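# Open a clear bag's mouth by lifting one lip

## Task

Take hold of one edge of the clear, unsealed bag's mouth and raise it away from the opposite edge, clearly higher than the top of the grey pan, so the opening visibly gapes. At the end a gripper must still be gripping that edge in this raised position. The other arm must either be clear of the bag or also be gripping it; contact with the bag without a grip counts against the result.

## Robot and tools

Robot: two arms, left_arm and right_arm, each ending in a two-finger gripper. The fingers extend along the gripper's own +z axis and separate along its y axis. The reported end_effector_position is the point between the finger pads, roughly 1 cm short of the fingertips.

Frame: every position, orientation and offset uses the scene frame. Its origin sits at table-top height, halfway between the two arms' nominal bases. +x points out over the table, +z points up, and left_arm is on the +y side. Arm names do not match image left and right. Rotations in an offset turn the gripper about its own Hand target position.

Rows: both motion tools take rows of 14 numbers, each between -1 and 1. The first seven belong to left_arm (dx, dy, dz, rx, ry, rz, opening) and the next seven to right_arm in the same order. Include both arms' seven numbers even if only one moves. dx..rz are offsets, not poses: they count from that arm's Hand target at the start of the call or action, along scene axes. 1.0 equals 0.6 m for dx, dy, dz and 180 degrees for rotation; rx, ry, rz together form one rotation vector. The opening is absolute: +1 fully open (0.094 m), -1 shut. Sending six zeros re-commands the current Hand target. A zero in the opening slot means half open, so to keep a gripper unchanged repeat its present command (see Tool commands).

execute_actions(actions, cameras): actions is a list of actions. Each action holds up to 15 rows, one per control step of 1/30 s. With fewer rows the last row is repeated to fill 15 steps. All rows in one action are measured from the same start pose. The next action starts from the new Hand target, so repeating an offset keeps moving. An empty list only reports state and images. cameras picks which images come back: omitted, null or ["all"] gives all, [] gives none.

move(target, speed, blend, opening_speed, blocking, cameras): drives each gripper along a straight line. target is one 14-number row or a list of up to 15 rows. Every row is an offset from the Hand targets at the move's start, not from the previous row. speed is the top path speed in m/s, 0.002 to 2.9, default 0.25; rotation is capped at twice that in rad/s. Give one value or one per target. blend, in metres, rounds corners between listed targets. opening_speed sets how fast openings change, per second on the -1..1 scale, at least 0.2; use a slow rate when closing on thin film. blocking=false returns after about 0.5 s while the move runs on. A move lasts at most 10 s. The result adds a move: line giving the ending (done, off_target, moving, held, fault) and any limits (paced means the sent pose was clipped; held means steps were withheld). done means the arm rests within 10 mm and 2 degrees of its goal; neither done nor off_target tells you about contact. Paths ignore obstacles and the other arm, and faster moves hit harder.

wait(seconds): 0 to 10 s, arms keep their last command. stop(cameras): brakes a running move. zoom_image(camera, region): a closer look at the latest image of cam_head_left, cam_head_right, cam_high, cam_left_wrist or cam_right_wrist; region is [x0, y0, x1, y1] in pixels from the top-left corner, at most 504 by 504. All cameras are 896x504. finished_scene(scene): ends the current scene, given its number; it is final.

Results: each arm shows end_effector_position (m), end_effector_quat_wxyz, Hand target (the last commanded pose after clipping, from which new offsets count), Tool commands, grip_measured (measured opening on the -1..1 scale, reads a little wide when empty), grip_effort_nm (gripper motor effort, negative closing; not a pad force), joint positions, torques and velocities ("within noise" means still). Action calls also list some intermediate positions. Reported positions may be off by a few centimetres. Calibration data for each camera are supplied for projecting points.

Behaviour to expect: grippers often stop short of or below the commanded spot and tilt, more when reaching far; check after each move and correct with the missing offset. Orientation commands are limited to 40 degrees from the current orientation per step. An arm blocked by an object keeps pushing until commanded back past its gripper. Closing has no visible stop at contact; the pads reach full force about 0.05 below the reading at first touch. To release, command an opening well above grip_measured.

Avoid: dropping or flinging things, letting go while something moves, slamming or pressing hard, grippers or arms striking each other (a gripper closing on the other arm's fingers counts), and anything ending up off the table. Keep paths away from an arm's own base, since passing near it can flip the shoulder. Do not hold strained or stretched poses for long: motors heat, a MOTOR HOT line appears at 75 °C, at 90 °C the arm folds and idles, at 100 °C it goes limp. Loose objects may occasionally be nudged by outside pushes.

Each tool is called as name([rows], argument=value, ...), one row to a line, values as JSON.

## Session

execute_actions(actions=[])

Scene clock: 0.00 s.
left_arm: end_effector_position=(+0.3868, +0.2172, +0.1778) grip_measured=+1.000 grip_effort_nm=n/a end_effector_quat_wxyz=(+0.454, -0.164, +0.866, +0.133) | right_arm: end_effector_position=(+0.3717, +0.0044, +0.1604) grip_measured=+1.000 grip_effort_nm=n/a end_effector_quat_wxyz=(+0.553, -0.093, +0.828, +0.007)
Joint positions: left_arm=[-0.569 1.332 0.934 -0.495 -0.781 -0.62 0.094] | right_arm=[0.927 1.526 0.824 0.173 0.692 0.258 0.094]
Joint velocities: within noise
Joint torques (N m): no reading
Heat: left arm: 27 °C; right arm: 26 °C.
Hand target: left_arm +0.3881, +0.2164, +0.1827; +0.458, -0.166, +0.864, +0.129 | right_arm +0.3720, +0.0050, +0.1635; +0.554, -0.092, +0.827, +0.009
Tool commands: left_gripper/opening=+1.0 right_gripper/opening=+1.0

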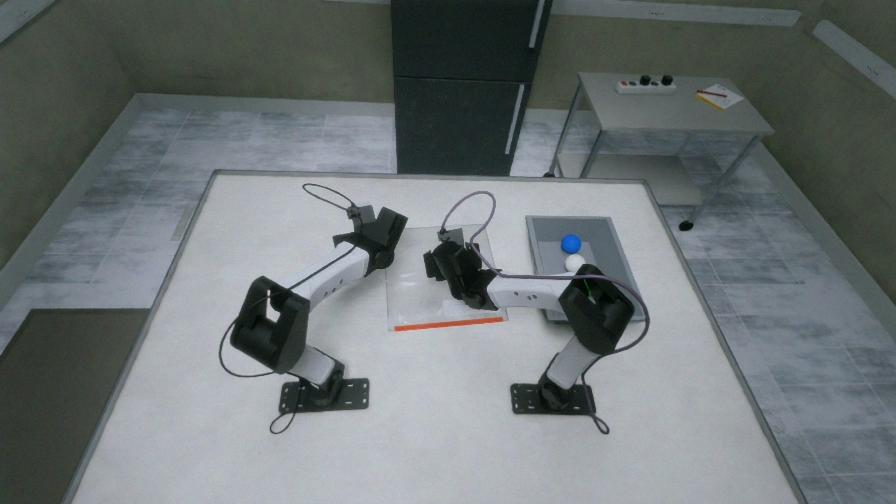

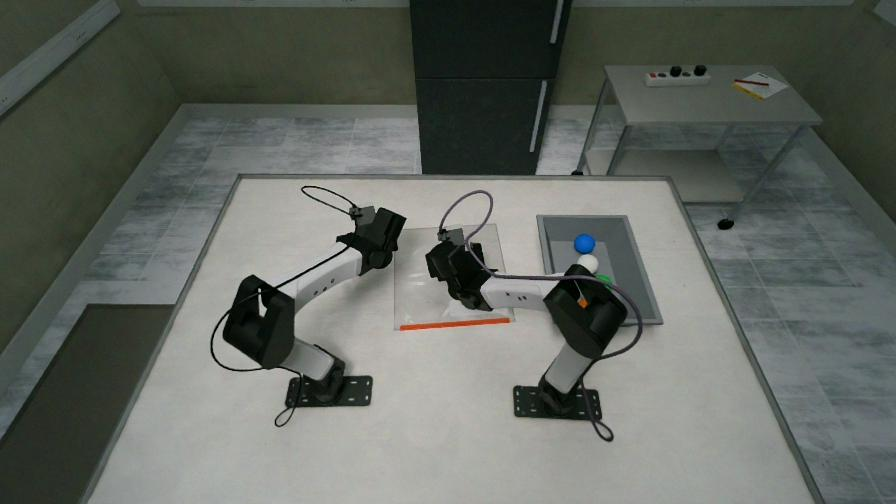

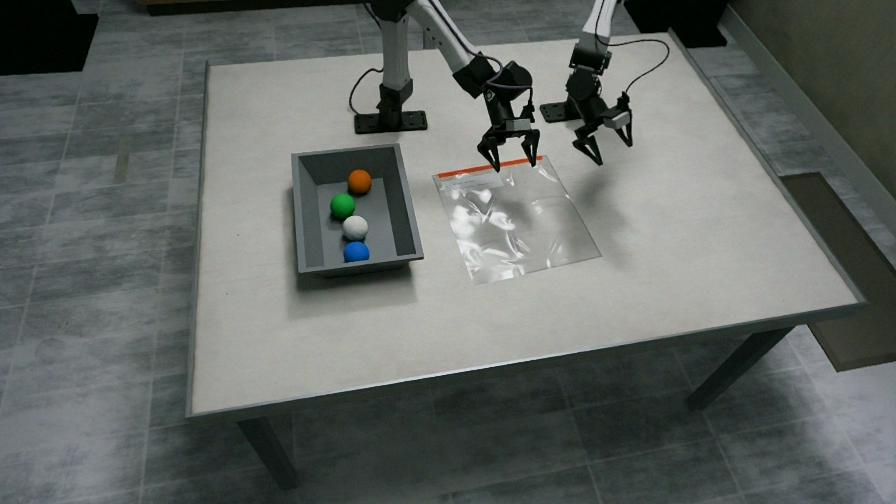

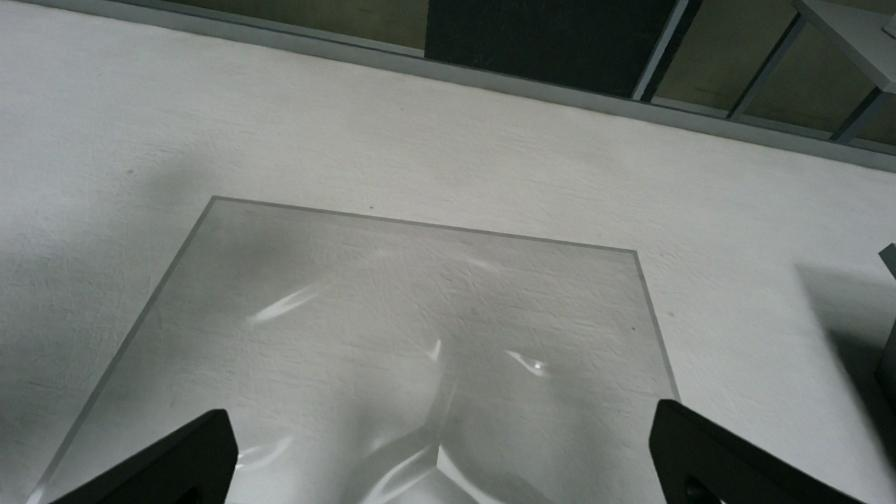

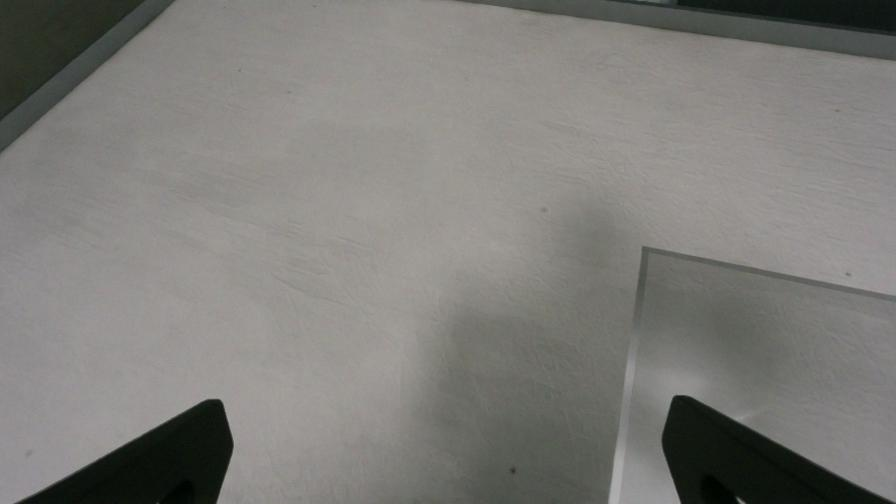

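zoom_image(camera="cam_high", region=[400, 120, 640, 300])

zoom_image(camera="cam_head_right", region=[370, 210, 540, 345])

zoom_image(camera="cam_head_left", region=[360, 210, 530, 345])

zoom_image(camera="cam_left_wrist", region=[200, 180, 700, 504])

Scaled by 2.100 from the camera's 896x504 image, which has a finer 1280x720 frame.

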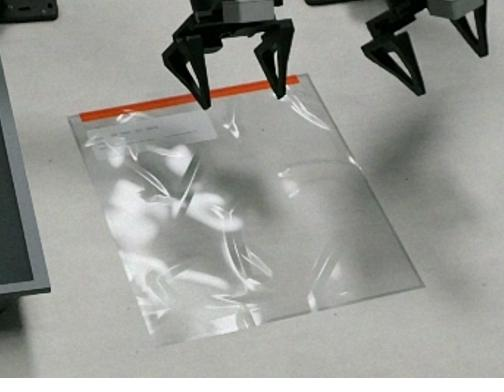

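Scaled by 2.965 from the camera's 896x504 image, which has a finer 1280x720 frame.

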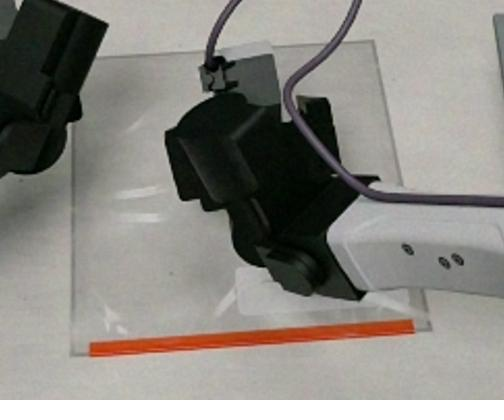

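Scaled by 2.965 from the camera's 896x504 image, which has a finer 1280x720 frame.

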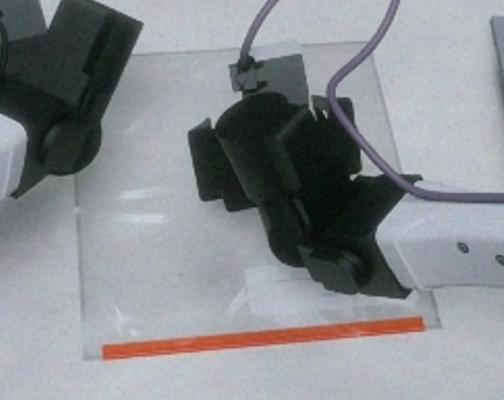

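Scaled by 1.008 from the camera's 896x504 image, which has a finer 1280x720 frame.

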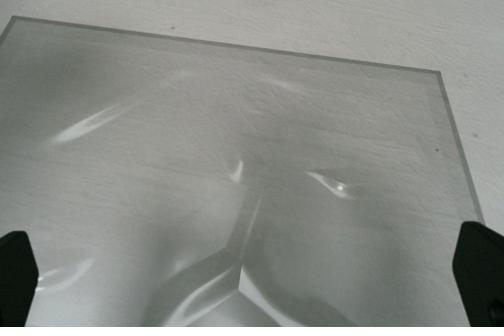

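move(target=[0, 0.05, 0.1, 0, 0, 0, 1, 0, 0, 0, 0, 0, 0, 1])

Scene clock: 22.53 s.
left_arm: end_effector_position=(+0.3880, +0.2463, +0.2369) grip_measured=+1.000 grip_effort_nm=-0.002 end_effector_quat_wxyz=(+0.459, -0.169, +0.862, +0.133) | right_arm: end_effector_position=(+0.3717, +0.0044, +0.1604) grip_measured=+1.000 grip_effort_nm=0.017 end_effector_quat_wxyz=(+0.553, -0.093, +0.828, +0.007)
Joint positions: left_arm=[-0.468 1.254 1.09 -0.646 -0.724 -0.519 0.094] | right_arm=[0.927 1.526 0.824 0.173 0.692 0.258 0.094]
Joint velocities: within noise
Joint torques (N m): left_arm=[0.91 -4.19 11.12 1.49 -0.17 0.08] | right_arm=[-0.27 -7.21 7.82 1.79 0.1 -0.01]
Heat: left arm: 30 °C; right arm: 29 °C.
Hand target: left_arm +0.3882, +0.2464, +0.2426; +0.458, -0.166, +0.864, +0.129 | right_arm +0.3720, +0.0050, +0.1635; +0.554, -0.092, +0.827, +0.009
Off the commanded pose: left_arm 0.006 m, 1 deg | right_arm 0.003 m, 0 deg.
move: done
camera_calibration:
cam_left_wrist: T_world_to_cam=[[0.419586, -0.904277, -0.0789377, 0.079923], [-0.788233, -0.319849, -0.525724, 0.548205], [0.450152, 0.282808, -0.846985, 0.0416619], [0, 0, 0, 1]] pos_world=[0.379825, 0.235833, 0.329801]

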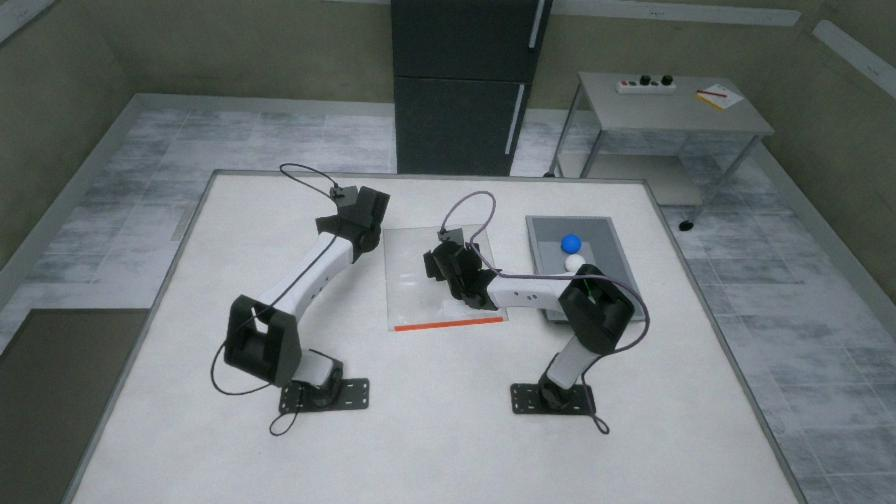

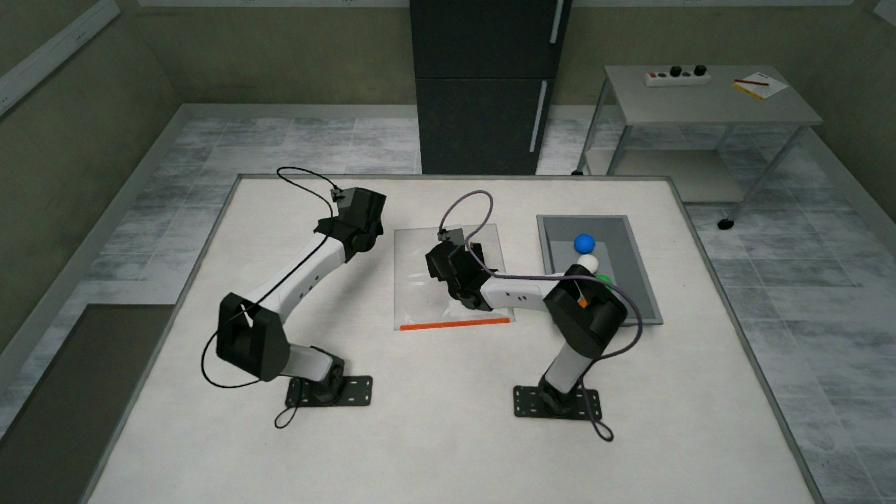

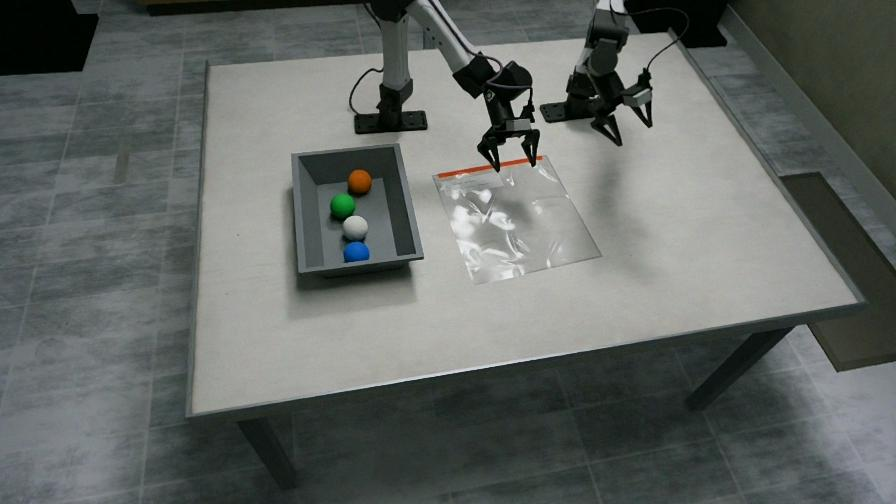

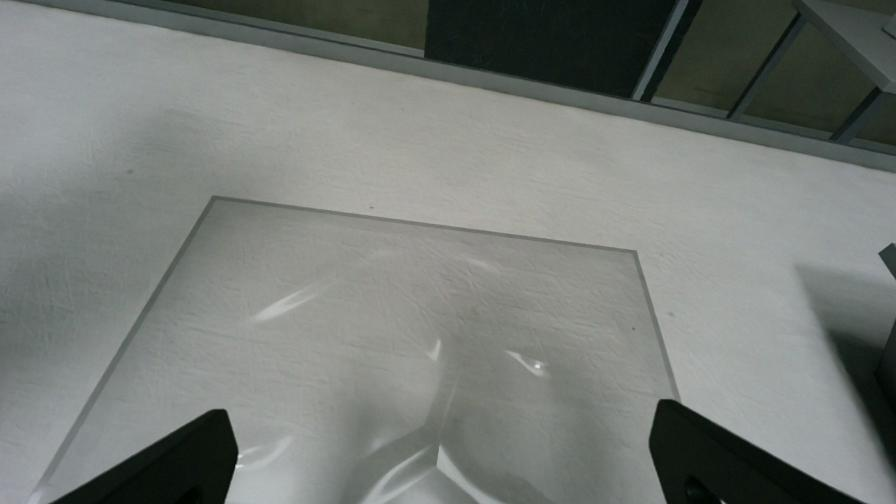

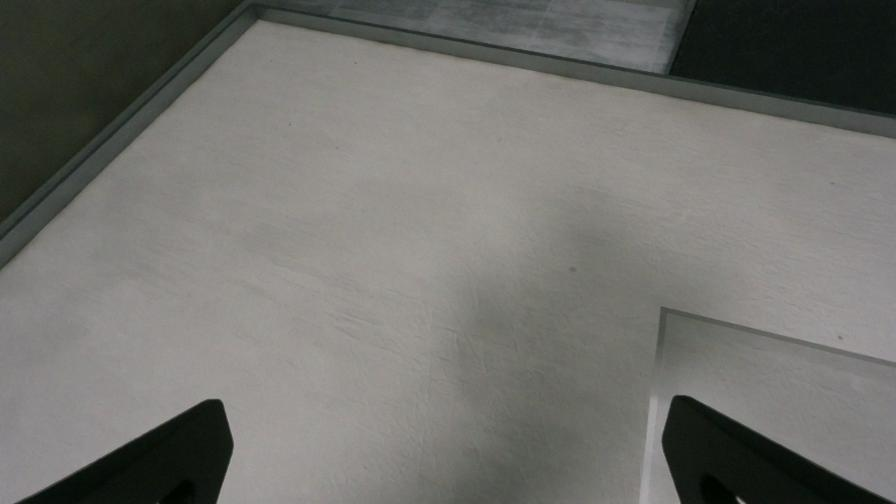

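move(target=[0, 0, 0, 0, 0, 0, 1, -0.287, -0.025, 0.08, -0.005, 0.374, -0.063, 1])

Scene clock: 49.33 s.
left_arm: end_effector_position=(+0.3878, +0.2463, +0.2366) grip_measured=+1.000 grip_effort_nm=-0.002 end_effector_quat_wxyz=(+0.459, -0.168, +0.862, +0.134) | right_arm: end_effector_position=(+0.2053, -0.0027, +0.2076) grip_measured=+1.000 grip_effort_nm=0.012 end_effector_quat_wxyz=(+0.034, -0.007, +0.999, +0.035)
Joint positions: left_arm=[-0.468 1.254 1.09 -0.648 -0.723 -0.518 0.094] | right_arm=[0.984 1.637 1.7 -1.536 0.014 0.933 0.094]
Joint velocities: within noise
Joint torques (N m): left_arm=[0.85 -4.22 11.1 1.48 -0.21 0.09] | right_arm=[-0.85 -9.02 5.42 0.22 -0.21 0.08]
Heat: left arm: 33 °C; right arm: 30 °C.
Hand target: left_arm +0.3882, +0.2464, +0.2426; +0.458, -0.166, +0.863, +0.129 | right_arm +0.1998, -0.0100, +0.2115; +0.001, +0.001, +1.000, +0.000
Off the commanded pose: left_arm 0.006 m, 1 deg | right_arm 0.010 m, 6 deg.
joint sent to its limit (right arm) — joint 4 (wrist pitch), lower limit. The joint targets are off in orientation, not in position.
move: off_target (right_arm)
camera_calibration:
cam_left_wrist: T_world_to_cam=[[0.418552, -0.904604, -0.0806565, 0.0809354], [-0.789699, -0.318643, -0.524253, 0.547834], [0.448541, 0.283122, -0.847734, 0.0421915], [0, 0, 0, 1]] pos_world=[0.379824, 0.235833, 0.329499]
cam_right_wrist: T_world_to_cam=[[0.0173824, -0.999279, -0.0337634, -0.000559741], [-0.937747, -0.0280089, 0.346187, 0.160944], [-0.346883, 0.025644, -0.937558, 0.352611], [0, 0, 0, 1]] pos_world=[0.27325, -0.00509383, 0.274858]

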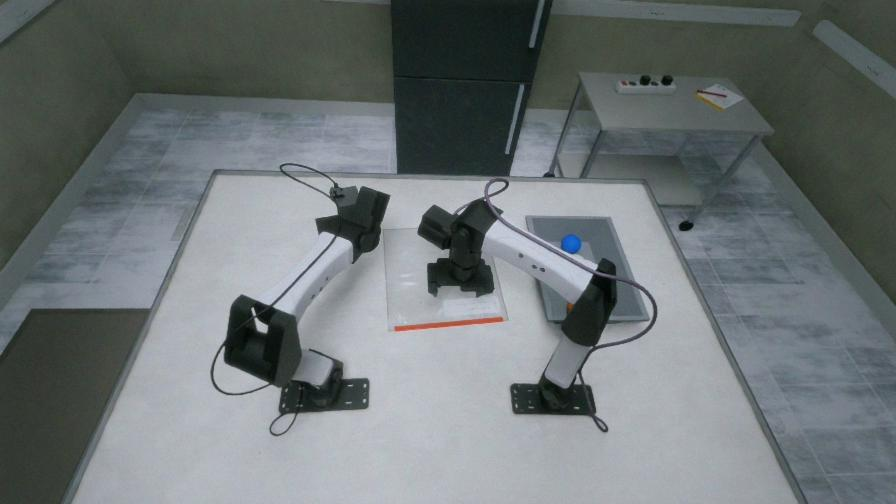

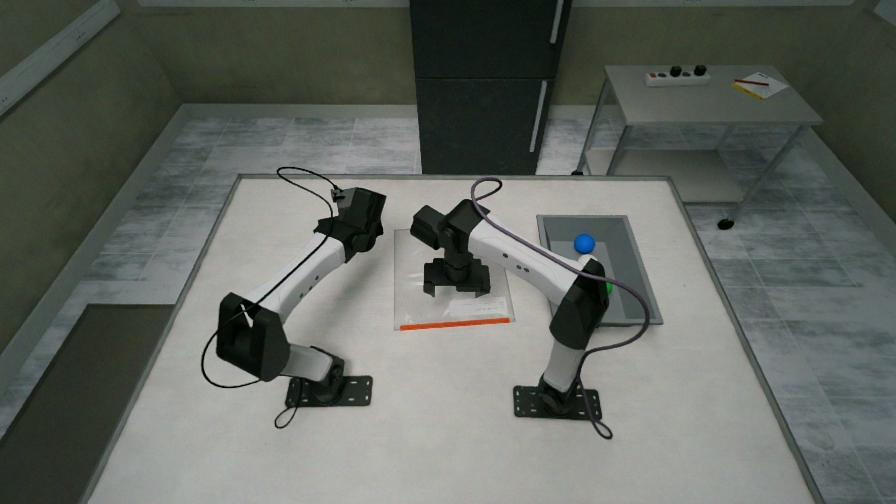

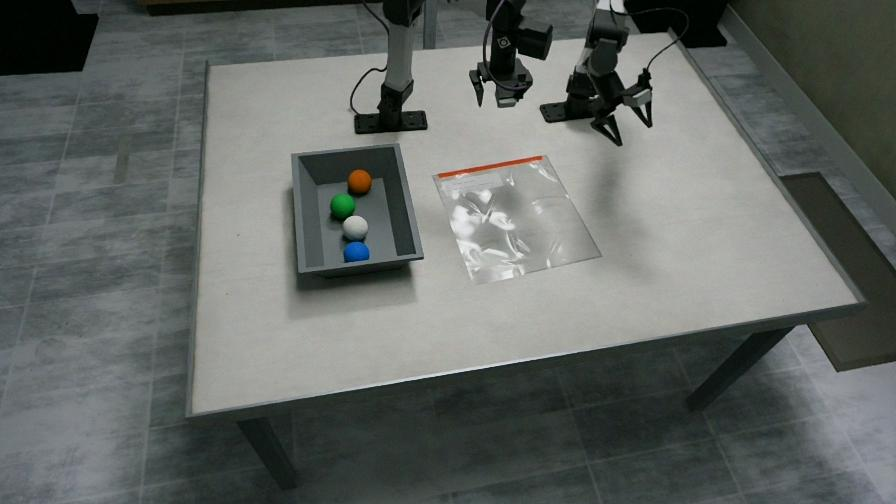

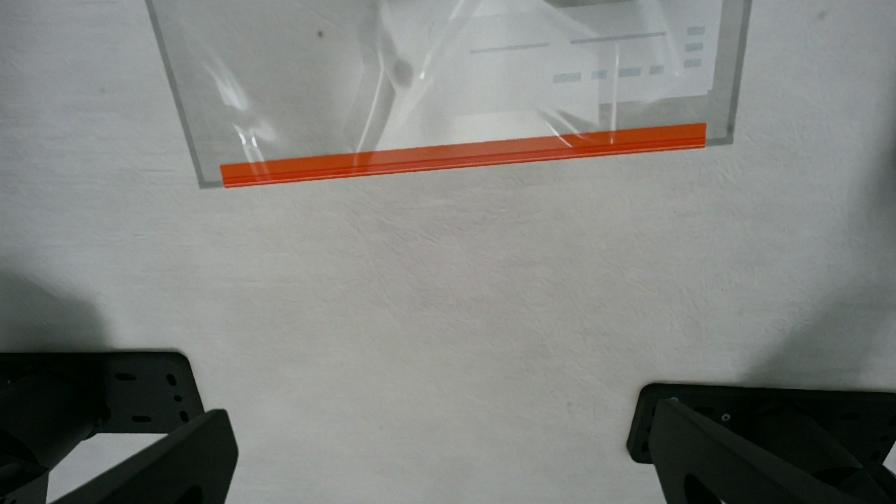

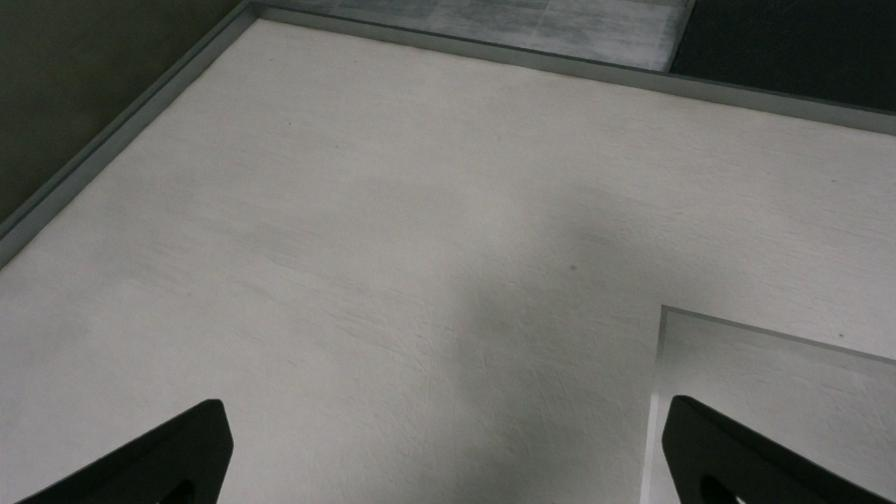

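zoom_image(camera="cam_left_wrist", region=[180, 60, 480, 230])

zoom_image(camera="cam_left_wrist", region=[460, 30, 760, 200])

Scaled by 1.680 from the camera's 896x504 image, which has a finer 1280x720 frame.

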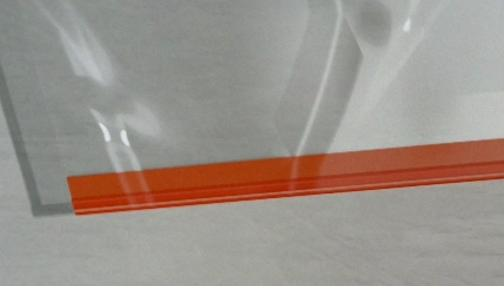

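Scaled by 1.680 from the camera's 896x504 image, which has a finer 1280x720 frame.

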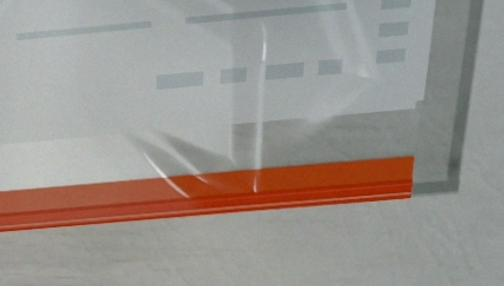

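move(target=[0, 0, 0, 0, 0, 0, 1, 0.0587, 0.1, -0.18, 0, 0, 0.035, 0.3])

Scene clock: 73.07 s.
left_arm: end_effector_position=(+0.3877, +0.2463, +0.2364) grip_measured=+1.000 grip_effort_nm=-0.007 end_effector_quat_wxyz=(+0.458, -0.168, +0.863, +0.134) | right_arm: end_effector_position=(+0.2335, +0.0407, +0.1044) grip_measured=+0.301 grip_effort_nm=-0.056 end_effector_quat_wxyz=(-0.001, -0.046, +0.999, -0.011)
Joint positions: left_arm=[-0.468 1.254 1.09 -0.649 -0.723 -0.518 0.094] | right_arm=[0.99 1.904 1.613 -1.299 0.012 0.861 0.061]
Joint velocities: within noise
Joint torques (N m): left_arm=[0.91 -4.25 11.11 1.49 -0.21 0.08] | right_arm=[0.38 -8.28 7.76 0.33 -0.2 -0.1]
Heat: left arm: 36 °C; right arm: 31 °C.
Hand target: left_arm +0.3881, +0.2464, +0.2426; +0.458, -0.166, +0.864, +0.129 | right_arm +0.2349, +0.0500, +0.1034; +0.001, -0.054, +0.999, +0.000
Off the commanded pose: left_arm 0.006 m, 1 deg | right_arm 0.009 m, 2 deg.
move: done
camera_calibration:
cam_left_wrist: T_world_to_cam=[[0.418266, -0.904706, -0.080999, 0.0812142], [-0.790201, -0.318448, -0.523616, 0.547636], [0.447924, 0.283016, -0.848095, 0.0425292], [0, 0, 0, 1]] pos_world=[0.379724, 0.235832, 0.329398]
cam_right_wrist: T_world_to_cam=[[0.0958856, -0.993692, 0.0581571, 0.0106944], [-0.908562, -0.0635059, 0.412894, 0.211919], [-0.406596, -0.0924299, -0.90892, 0.280338], [0, 0, 0, 1]] pos_world=[0.305501, 0.0499967, 0.166683]

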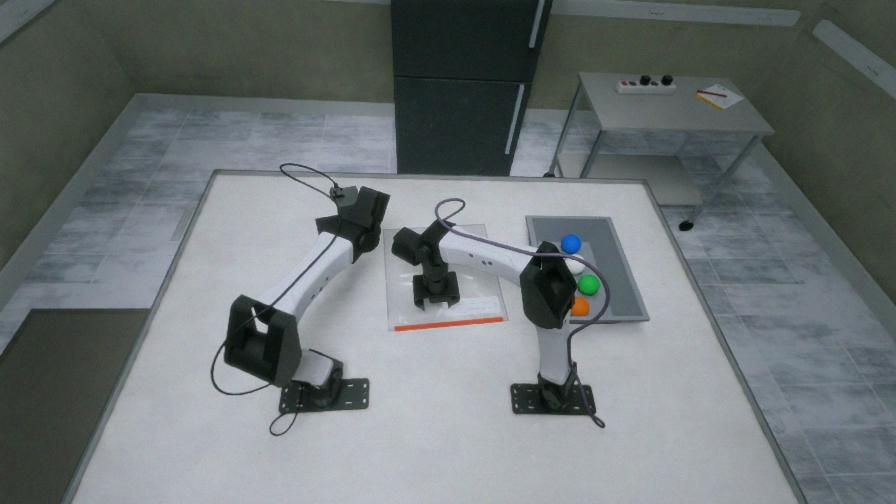

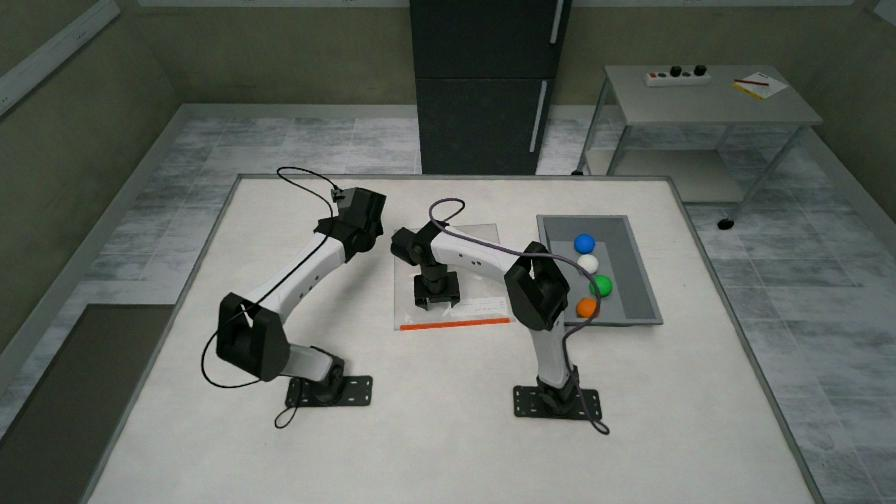

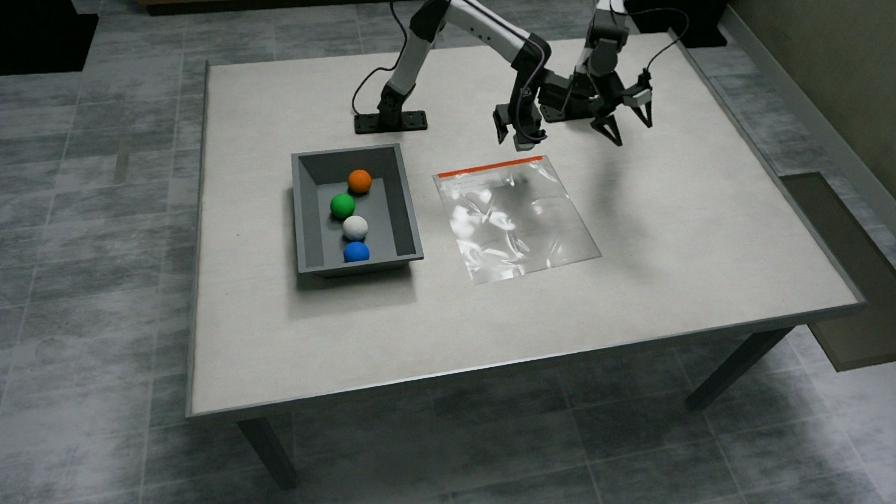

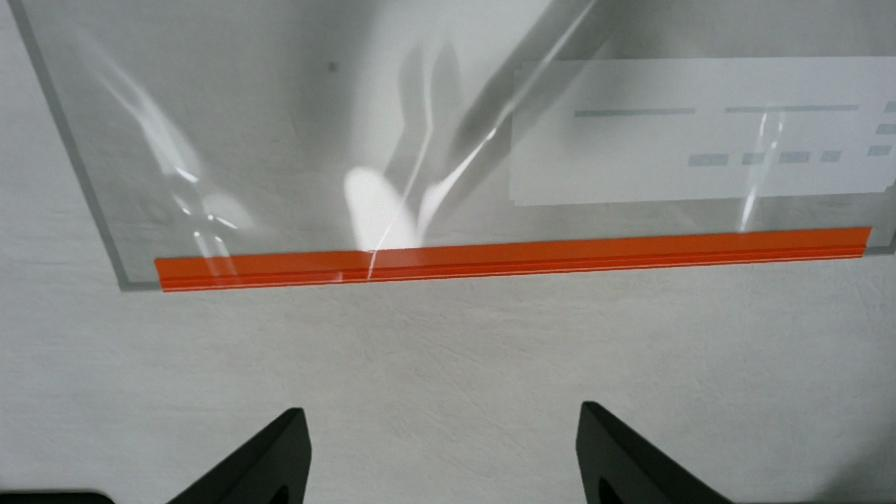

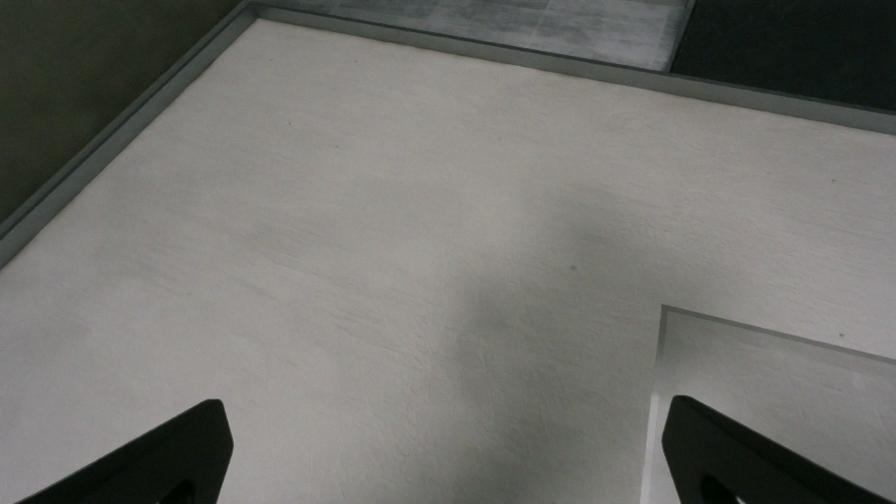

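zoom_image(camera="cam_left_wrist", region=[130, 140, 430, 310])

zoom_image(camera="cam_left_wrist", region=[330, 220, 460, 300])

Scaled by 1.680 from the camera's 896x504 image, which has a finer 1280x720 frame.

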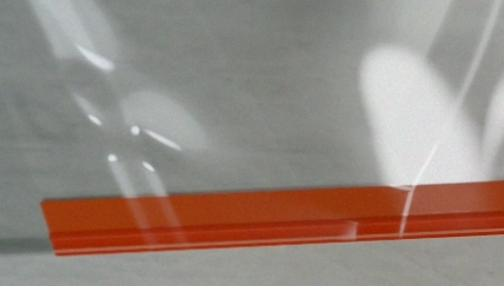

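Scaled by 3.877 from the camera's 896x504 image, which has a finer 1280x720 frame.

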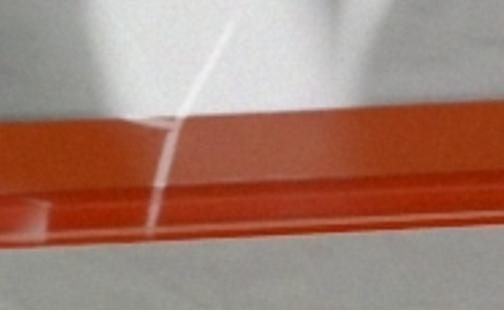

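move(target=[0, 0, 0, 0, 0, 0, 1, -0.0108, 0.037, -0.124, 0, 0, 0, 0.1], cameras=["cam_left_wrist", "cam_high", "cam_head_left"])

zoom_image(camera="cam_high", region=[430, 80, 610, 220])

Scene clock: 87.07 s.
left_arm: end_effector_position=(+0.3877, +0.2463, +0.2364) grip_measured=+1.000 grip_effort_nm=-0.007 end_effector_quat_wxyz=(+0.458, -0.168, +0.863, +0.134) | right_arm: end_effector_position=(+0.2293, +0.0685, +0.0356) grip_measured=+0.101 grip_effort_nm=-0.056 end_effector_quat_wxyz=(+0.004, -0.057, +0.998, -0.002)
Joint positions: left_arm=[-0.468 1.254 1.09 -0.649 -0.723 -0.518 0.094] | right_arm=[1.042 2.009 1.483 -1.043 0.01 0.89 0.052]
Joint velocities: within noise
Joint torques (N m): left_arm=[0.87 -4.26 11.18 1.48 -0.21 0.09] | right_arm=[0.02 -8.76 6.04 0.34 -0.17 0.06]
Heat: left arm: 37 °C; right arm: 32 °C.
Hand target: left_arm +0.3881, +0.2464, +0.2426; +0.458, -0.166, +0.864, +0.129 | right_arm +0.2284, +0.0723, +0.0290; +0.000, -0.054, +0.999, +0.000
Off the commanded pose: left_arm 0.006 m, 1 deg | right_arm 0.008 m, 1 deg.
move: done
camera_calibration:
cam_left_wrist: T_world_to_cam=[[0.418266, -0.904706, -0.080999, 0.0812142], [-0.790201, -0.318448, -0.523616, 0.547636], [0.447924, 0.283016, -0.848095, 0.0425292], [0, 0, 0, 1]] pos_world=[0.379724, 0.235832, 0.329398]
Images, in order (width x height): cam_head_left 896x504, cam_high 896x504, cam_left_wrist 896x504.

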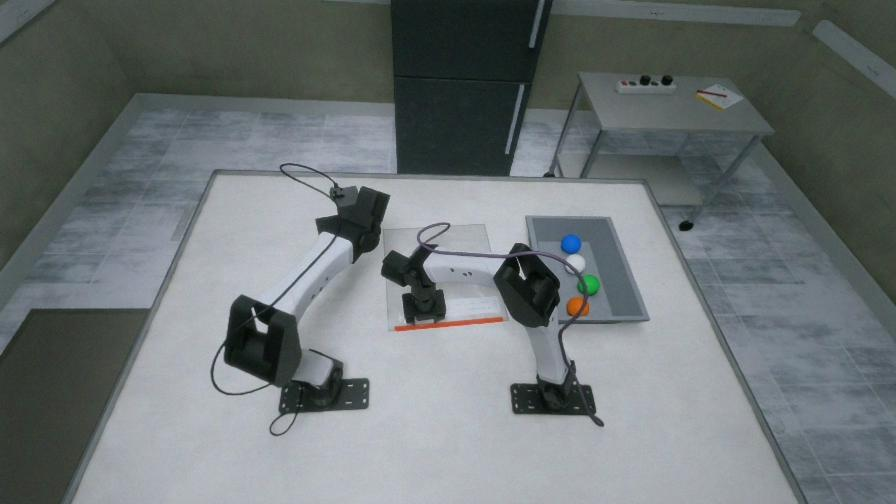

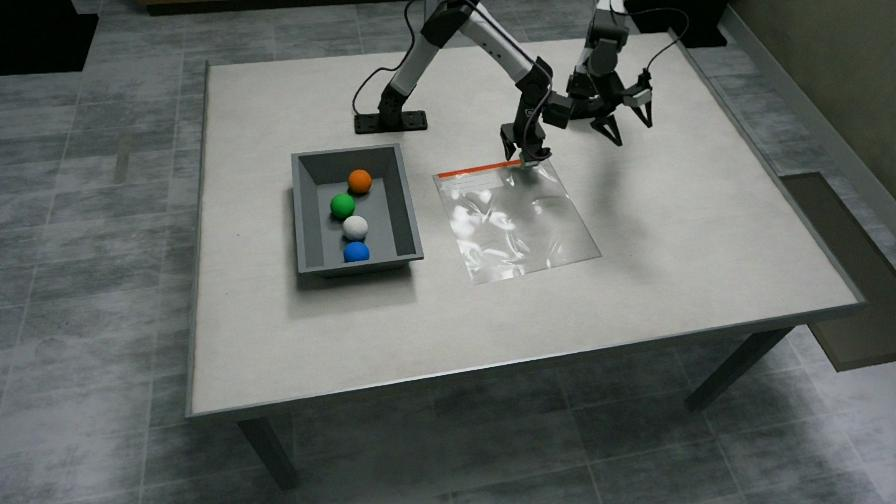

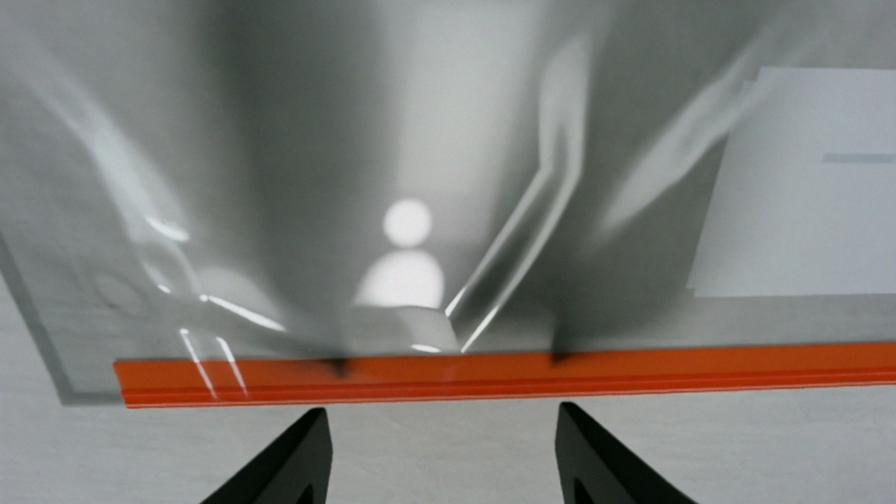

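Scaled by 2.800 from the camera's 896x504 image, which has a finer 1280x720 frame.

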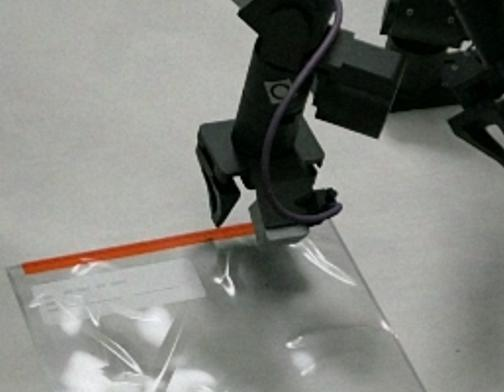

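move(target=[0, 0, 0, 0, 0, 0, 1, -0.02, 0.0, -0.023, 0, 0, 0, 0.1], cameras=["cam_left_wrist", "cam_high", "cam_right_wrist"])

zoom_image(camera="cam_high", region=[430, 80, 610, 220])

Scene clock: 94.07 s.
left_arm: end_effector_position=(+0.3877, +0.2463, +0.2364) grip_measured=+1.000 grip_effort_nm=0.002 end_effector_quat_wxyz=(+0.458, -0.168, +0.863, +0.134) | right_arm: end_effector_position=(+0.2186, +0.0701, +0.0215) grip_measured=+0.101 grip_effort_nm=-0.051 end_effector_quat_wxyz=(+0.005, -0.057, +0.998, -0.001)
Joint positions: left_arm=[-0.468 1.254 1.09 -0.649 -0.723 -0.518 0.094] | right_arm=[1.068 2.009 1.424 -0.983 0.01 0.917 0.052]
Joint velocities: within noise
Joint torques (N m): left_arm=[0.91 -4.23 11.17 1.49 -0.21 0.09] | right_arm=[0.13 -9.18 5.35 0.38 -0.14 0.08]
Heat: left arm: 37 °C; right arm: 33 °C.
Hand target: left_arm +0.3882, +0.2464, +0.2426; +0.458, -0.166, +0.864, +0.129 | right_arm +0.2164, +0.0722, +0.0152; +0.000, -0.054, +0.999, +0.000
Off the commanded pose: left_arm 0.006 m, 1 deg | right_arm 0.007 m, 1 deg.
move: done
camera_calibration:
cam_left_wrist: T_world_to_cam=[[0.418266, -0.904706, -0.080999, 0.0812142], [-0.790201, -0.318448, -0.523616, 0.547636], [0.447924, 0.283016, -0.848095, 0.0425292], [0, 0, 0, 1]] pos_world=[0.379724, 0.235832, 0.329398]
cam_right_wrist: T_world_to_cam=[[0.116537, -0.992382, 0.0399728, 0.0419079], [-0.911174, -0.0908124, 0.401889, 0.237195], [-0.395198, -0.0832571, -0.914815, 0.198642], [0, 0, 0, 1]] pos_world=[0.289745, 0.0796672, 0.0847194]
Images, in order (width x height): cam_high 896x504, cam_left_wrist 896x504, cam_right_wrist 896x504.

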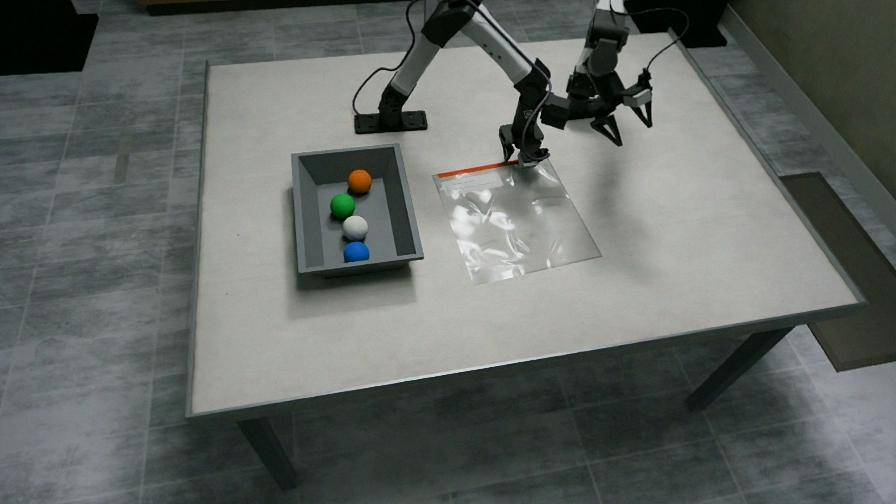

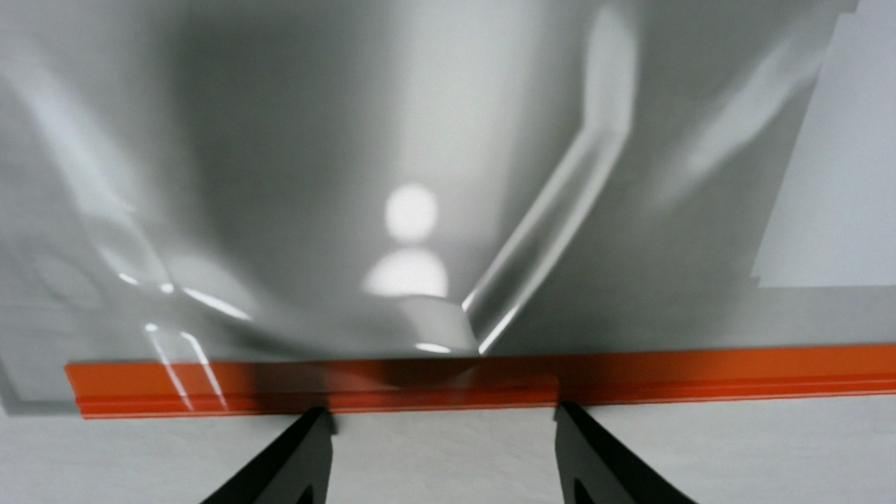

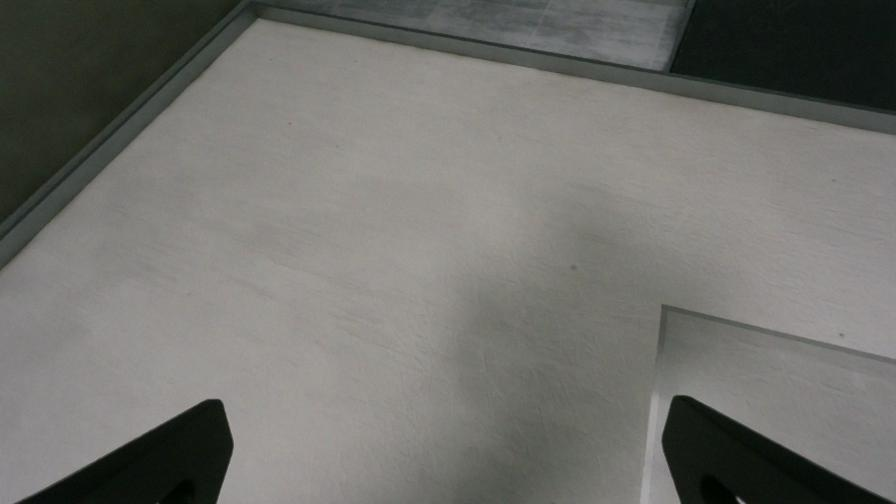

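Scaled by 2.800 from the camera's 896x504 image, which has a finer 1280x720 frame.

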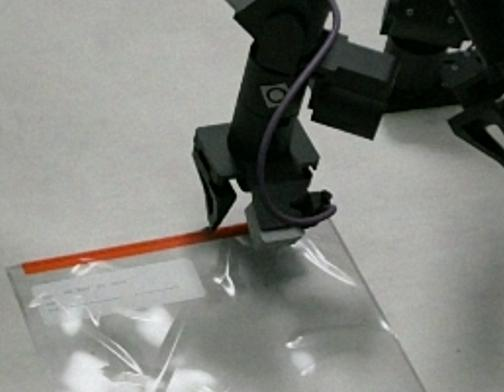

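move(target=[0, 0, 0, 0, 0, 0, 1, -0.003, 0.0, -0.0125, 0, 0, 0, 0.1], speed=0.05, cameras=["cam_left_wrist"])

Scene clock: 98.30 s.
left_arm: end_effector_position=(+0.3877, +0.2463, +0.2364) grip_measured=+1.000 grip_effort_nm=0.002 end_effector_quat_wxyz=(+0.458, -0.168, +0.863, +0.134) | right_arm: end_effector_position=(+0.2184, +0.0705, +0.0188) grip_measured=+0.101 grip_effort_nm=-0.051 end_effector_quat_wxyz=(+0.005, -0.055, +0.998, +0.001)
Joint positions: left_arm=[-0.468 1.254 1.09 -0.649 -0.723 -0.518 0.094] | right_arm=[1.068 2.009 1.412 -0.966 0.007 0.92 0.052]
Joint velocities: within noise
Joint torques (N m): left_arm=[0.85 -4.22 11.11 1.49 -0.2 0.08] | right_arm=[0.51 -8.44 4.55 0.53 -0.16 0.09]
Heat: left arm: 37 °C; right arm: 34 °C.
Hand target: left_arm +0.3882, +0.2464, +0.2426; +0.458, -0.166, +0.864, +0.129 | right_arm +0.2146, +0.0722, +0.0077; +0.000, -0.054, +0.999, +0.000
Off the commanded pose: left_arm 0.006 m, 1 deg | right_arm 0.012 m, 1 deg.
move: off_target (right_arm)
camera_calibration:
cam_left_wrist: T_world_to_cam=[[0.418266, -0.904706, -0.080999, 0.0812142], [-0.790201, -0.318448, -0.523616, 0.547636], [0.447924, 0.283016, -0.848095, 0.0425292], [0, 0, 0, 1]] pos_world=[0.379724, 0.235832, 0.329398]
Images, in order (width x height): cam_left_wrist 896x504.

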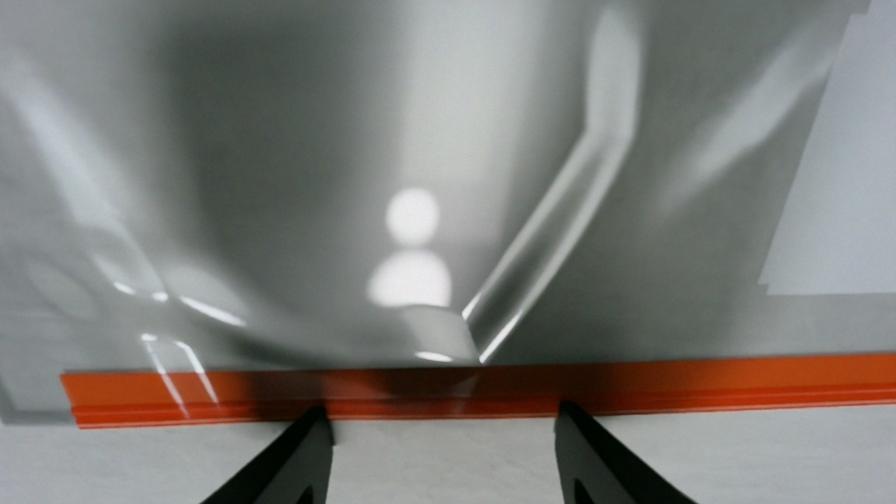

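zoom_image(camera="cam_left_wrist", region=[240, 330, 440, 450])

zoom_image(camera="cam_left_wrist", region=[480, 330, 680, 450])

Scaled by 2.520 from the camera's 896x504 image, which has a finer 1280x720 frame.

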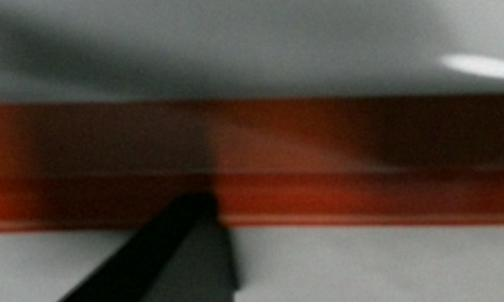

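Scaled by 2.520 from the camera's 896x504 image, which has a finer 1280x720 frame.

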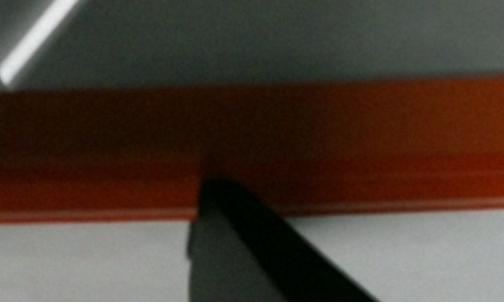

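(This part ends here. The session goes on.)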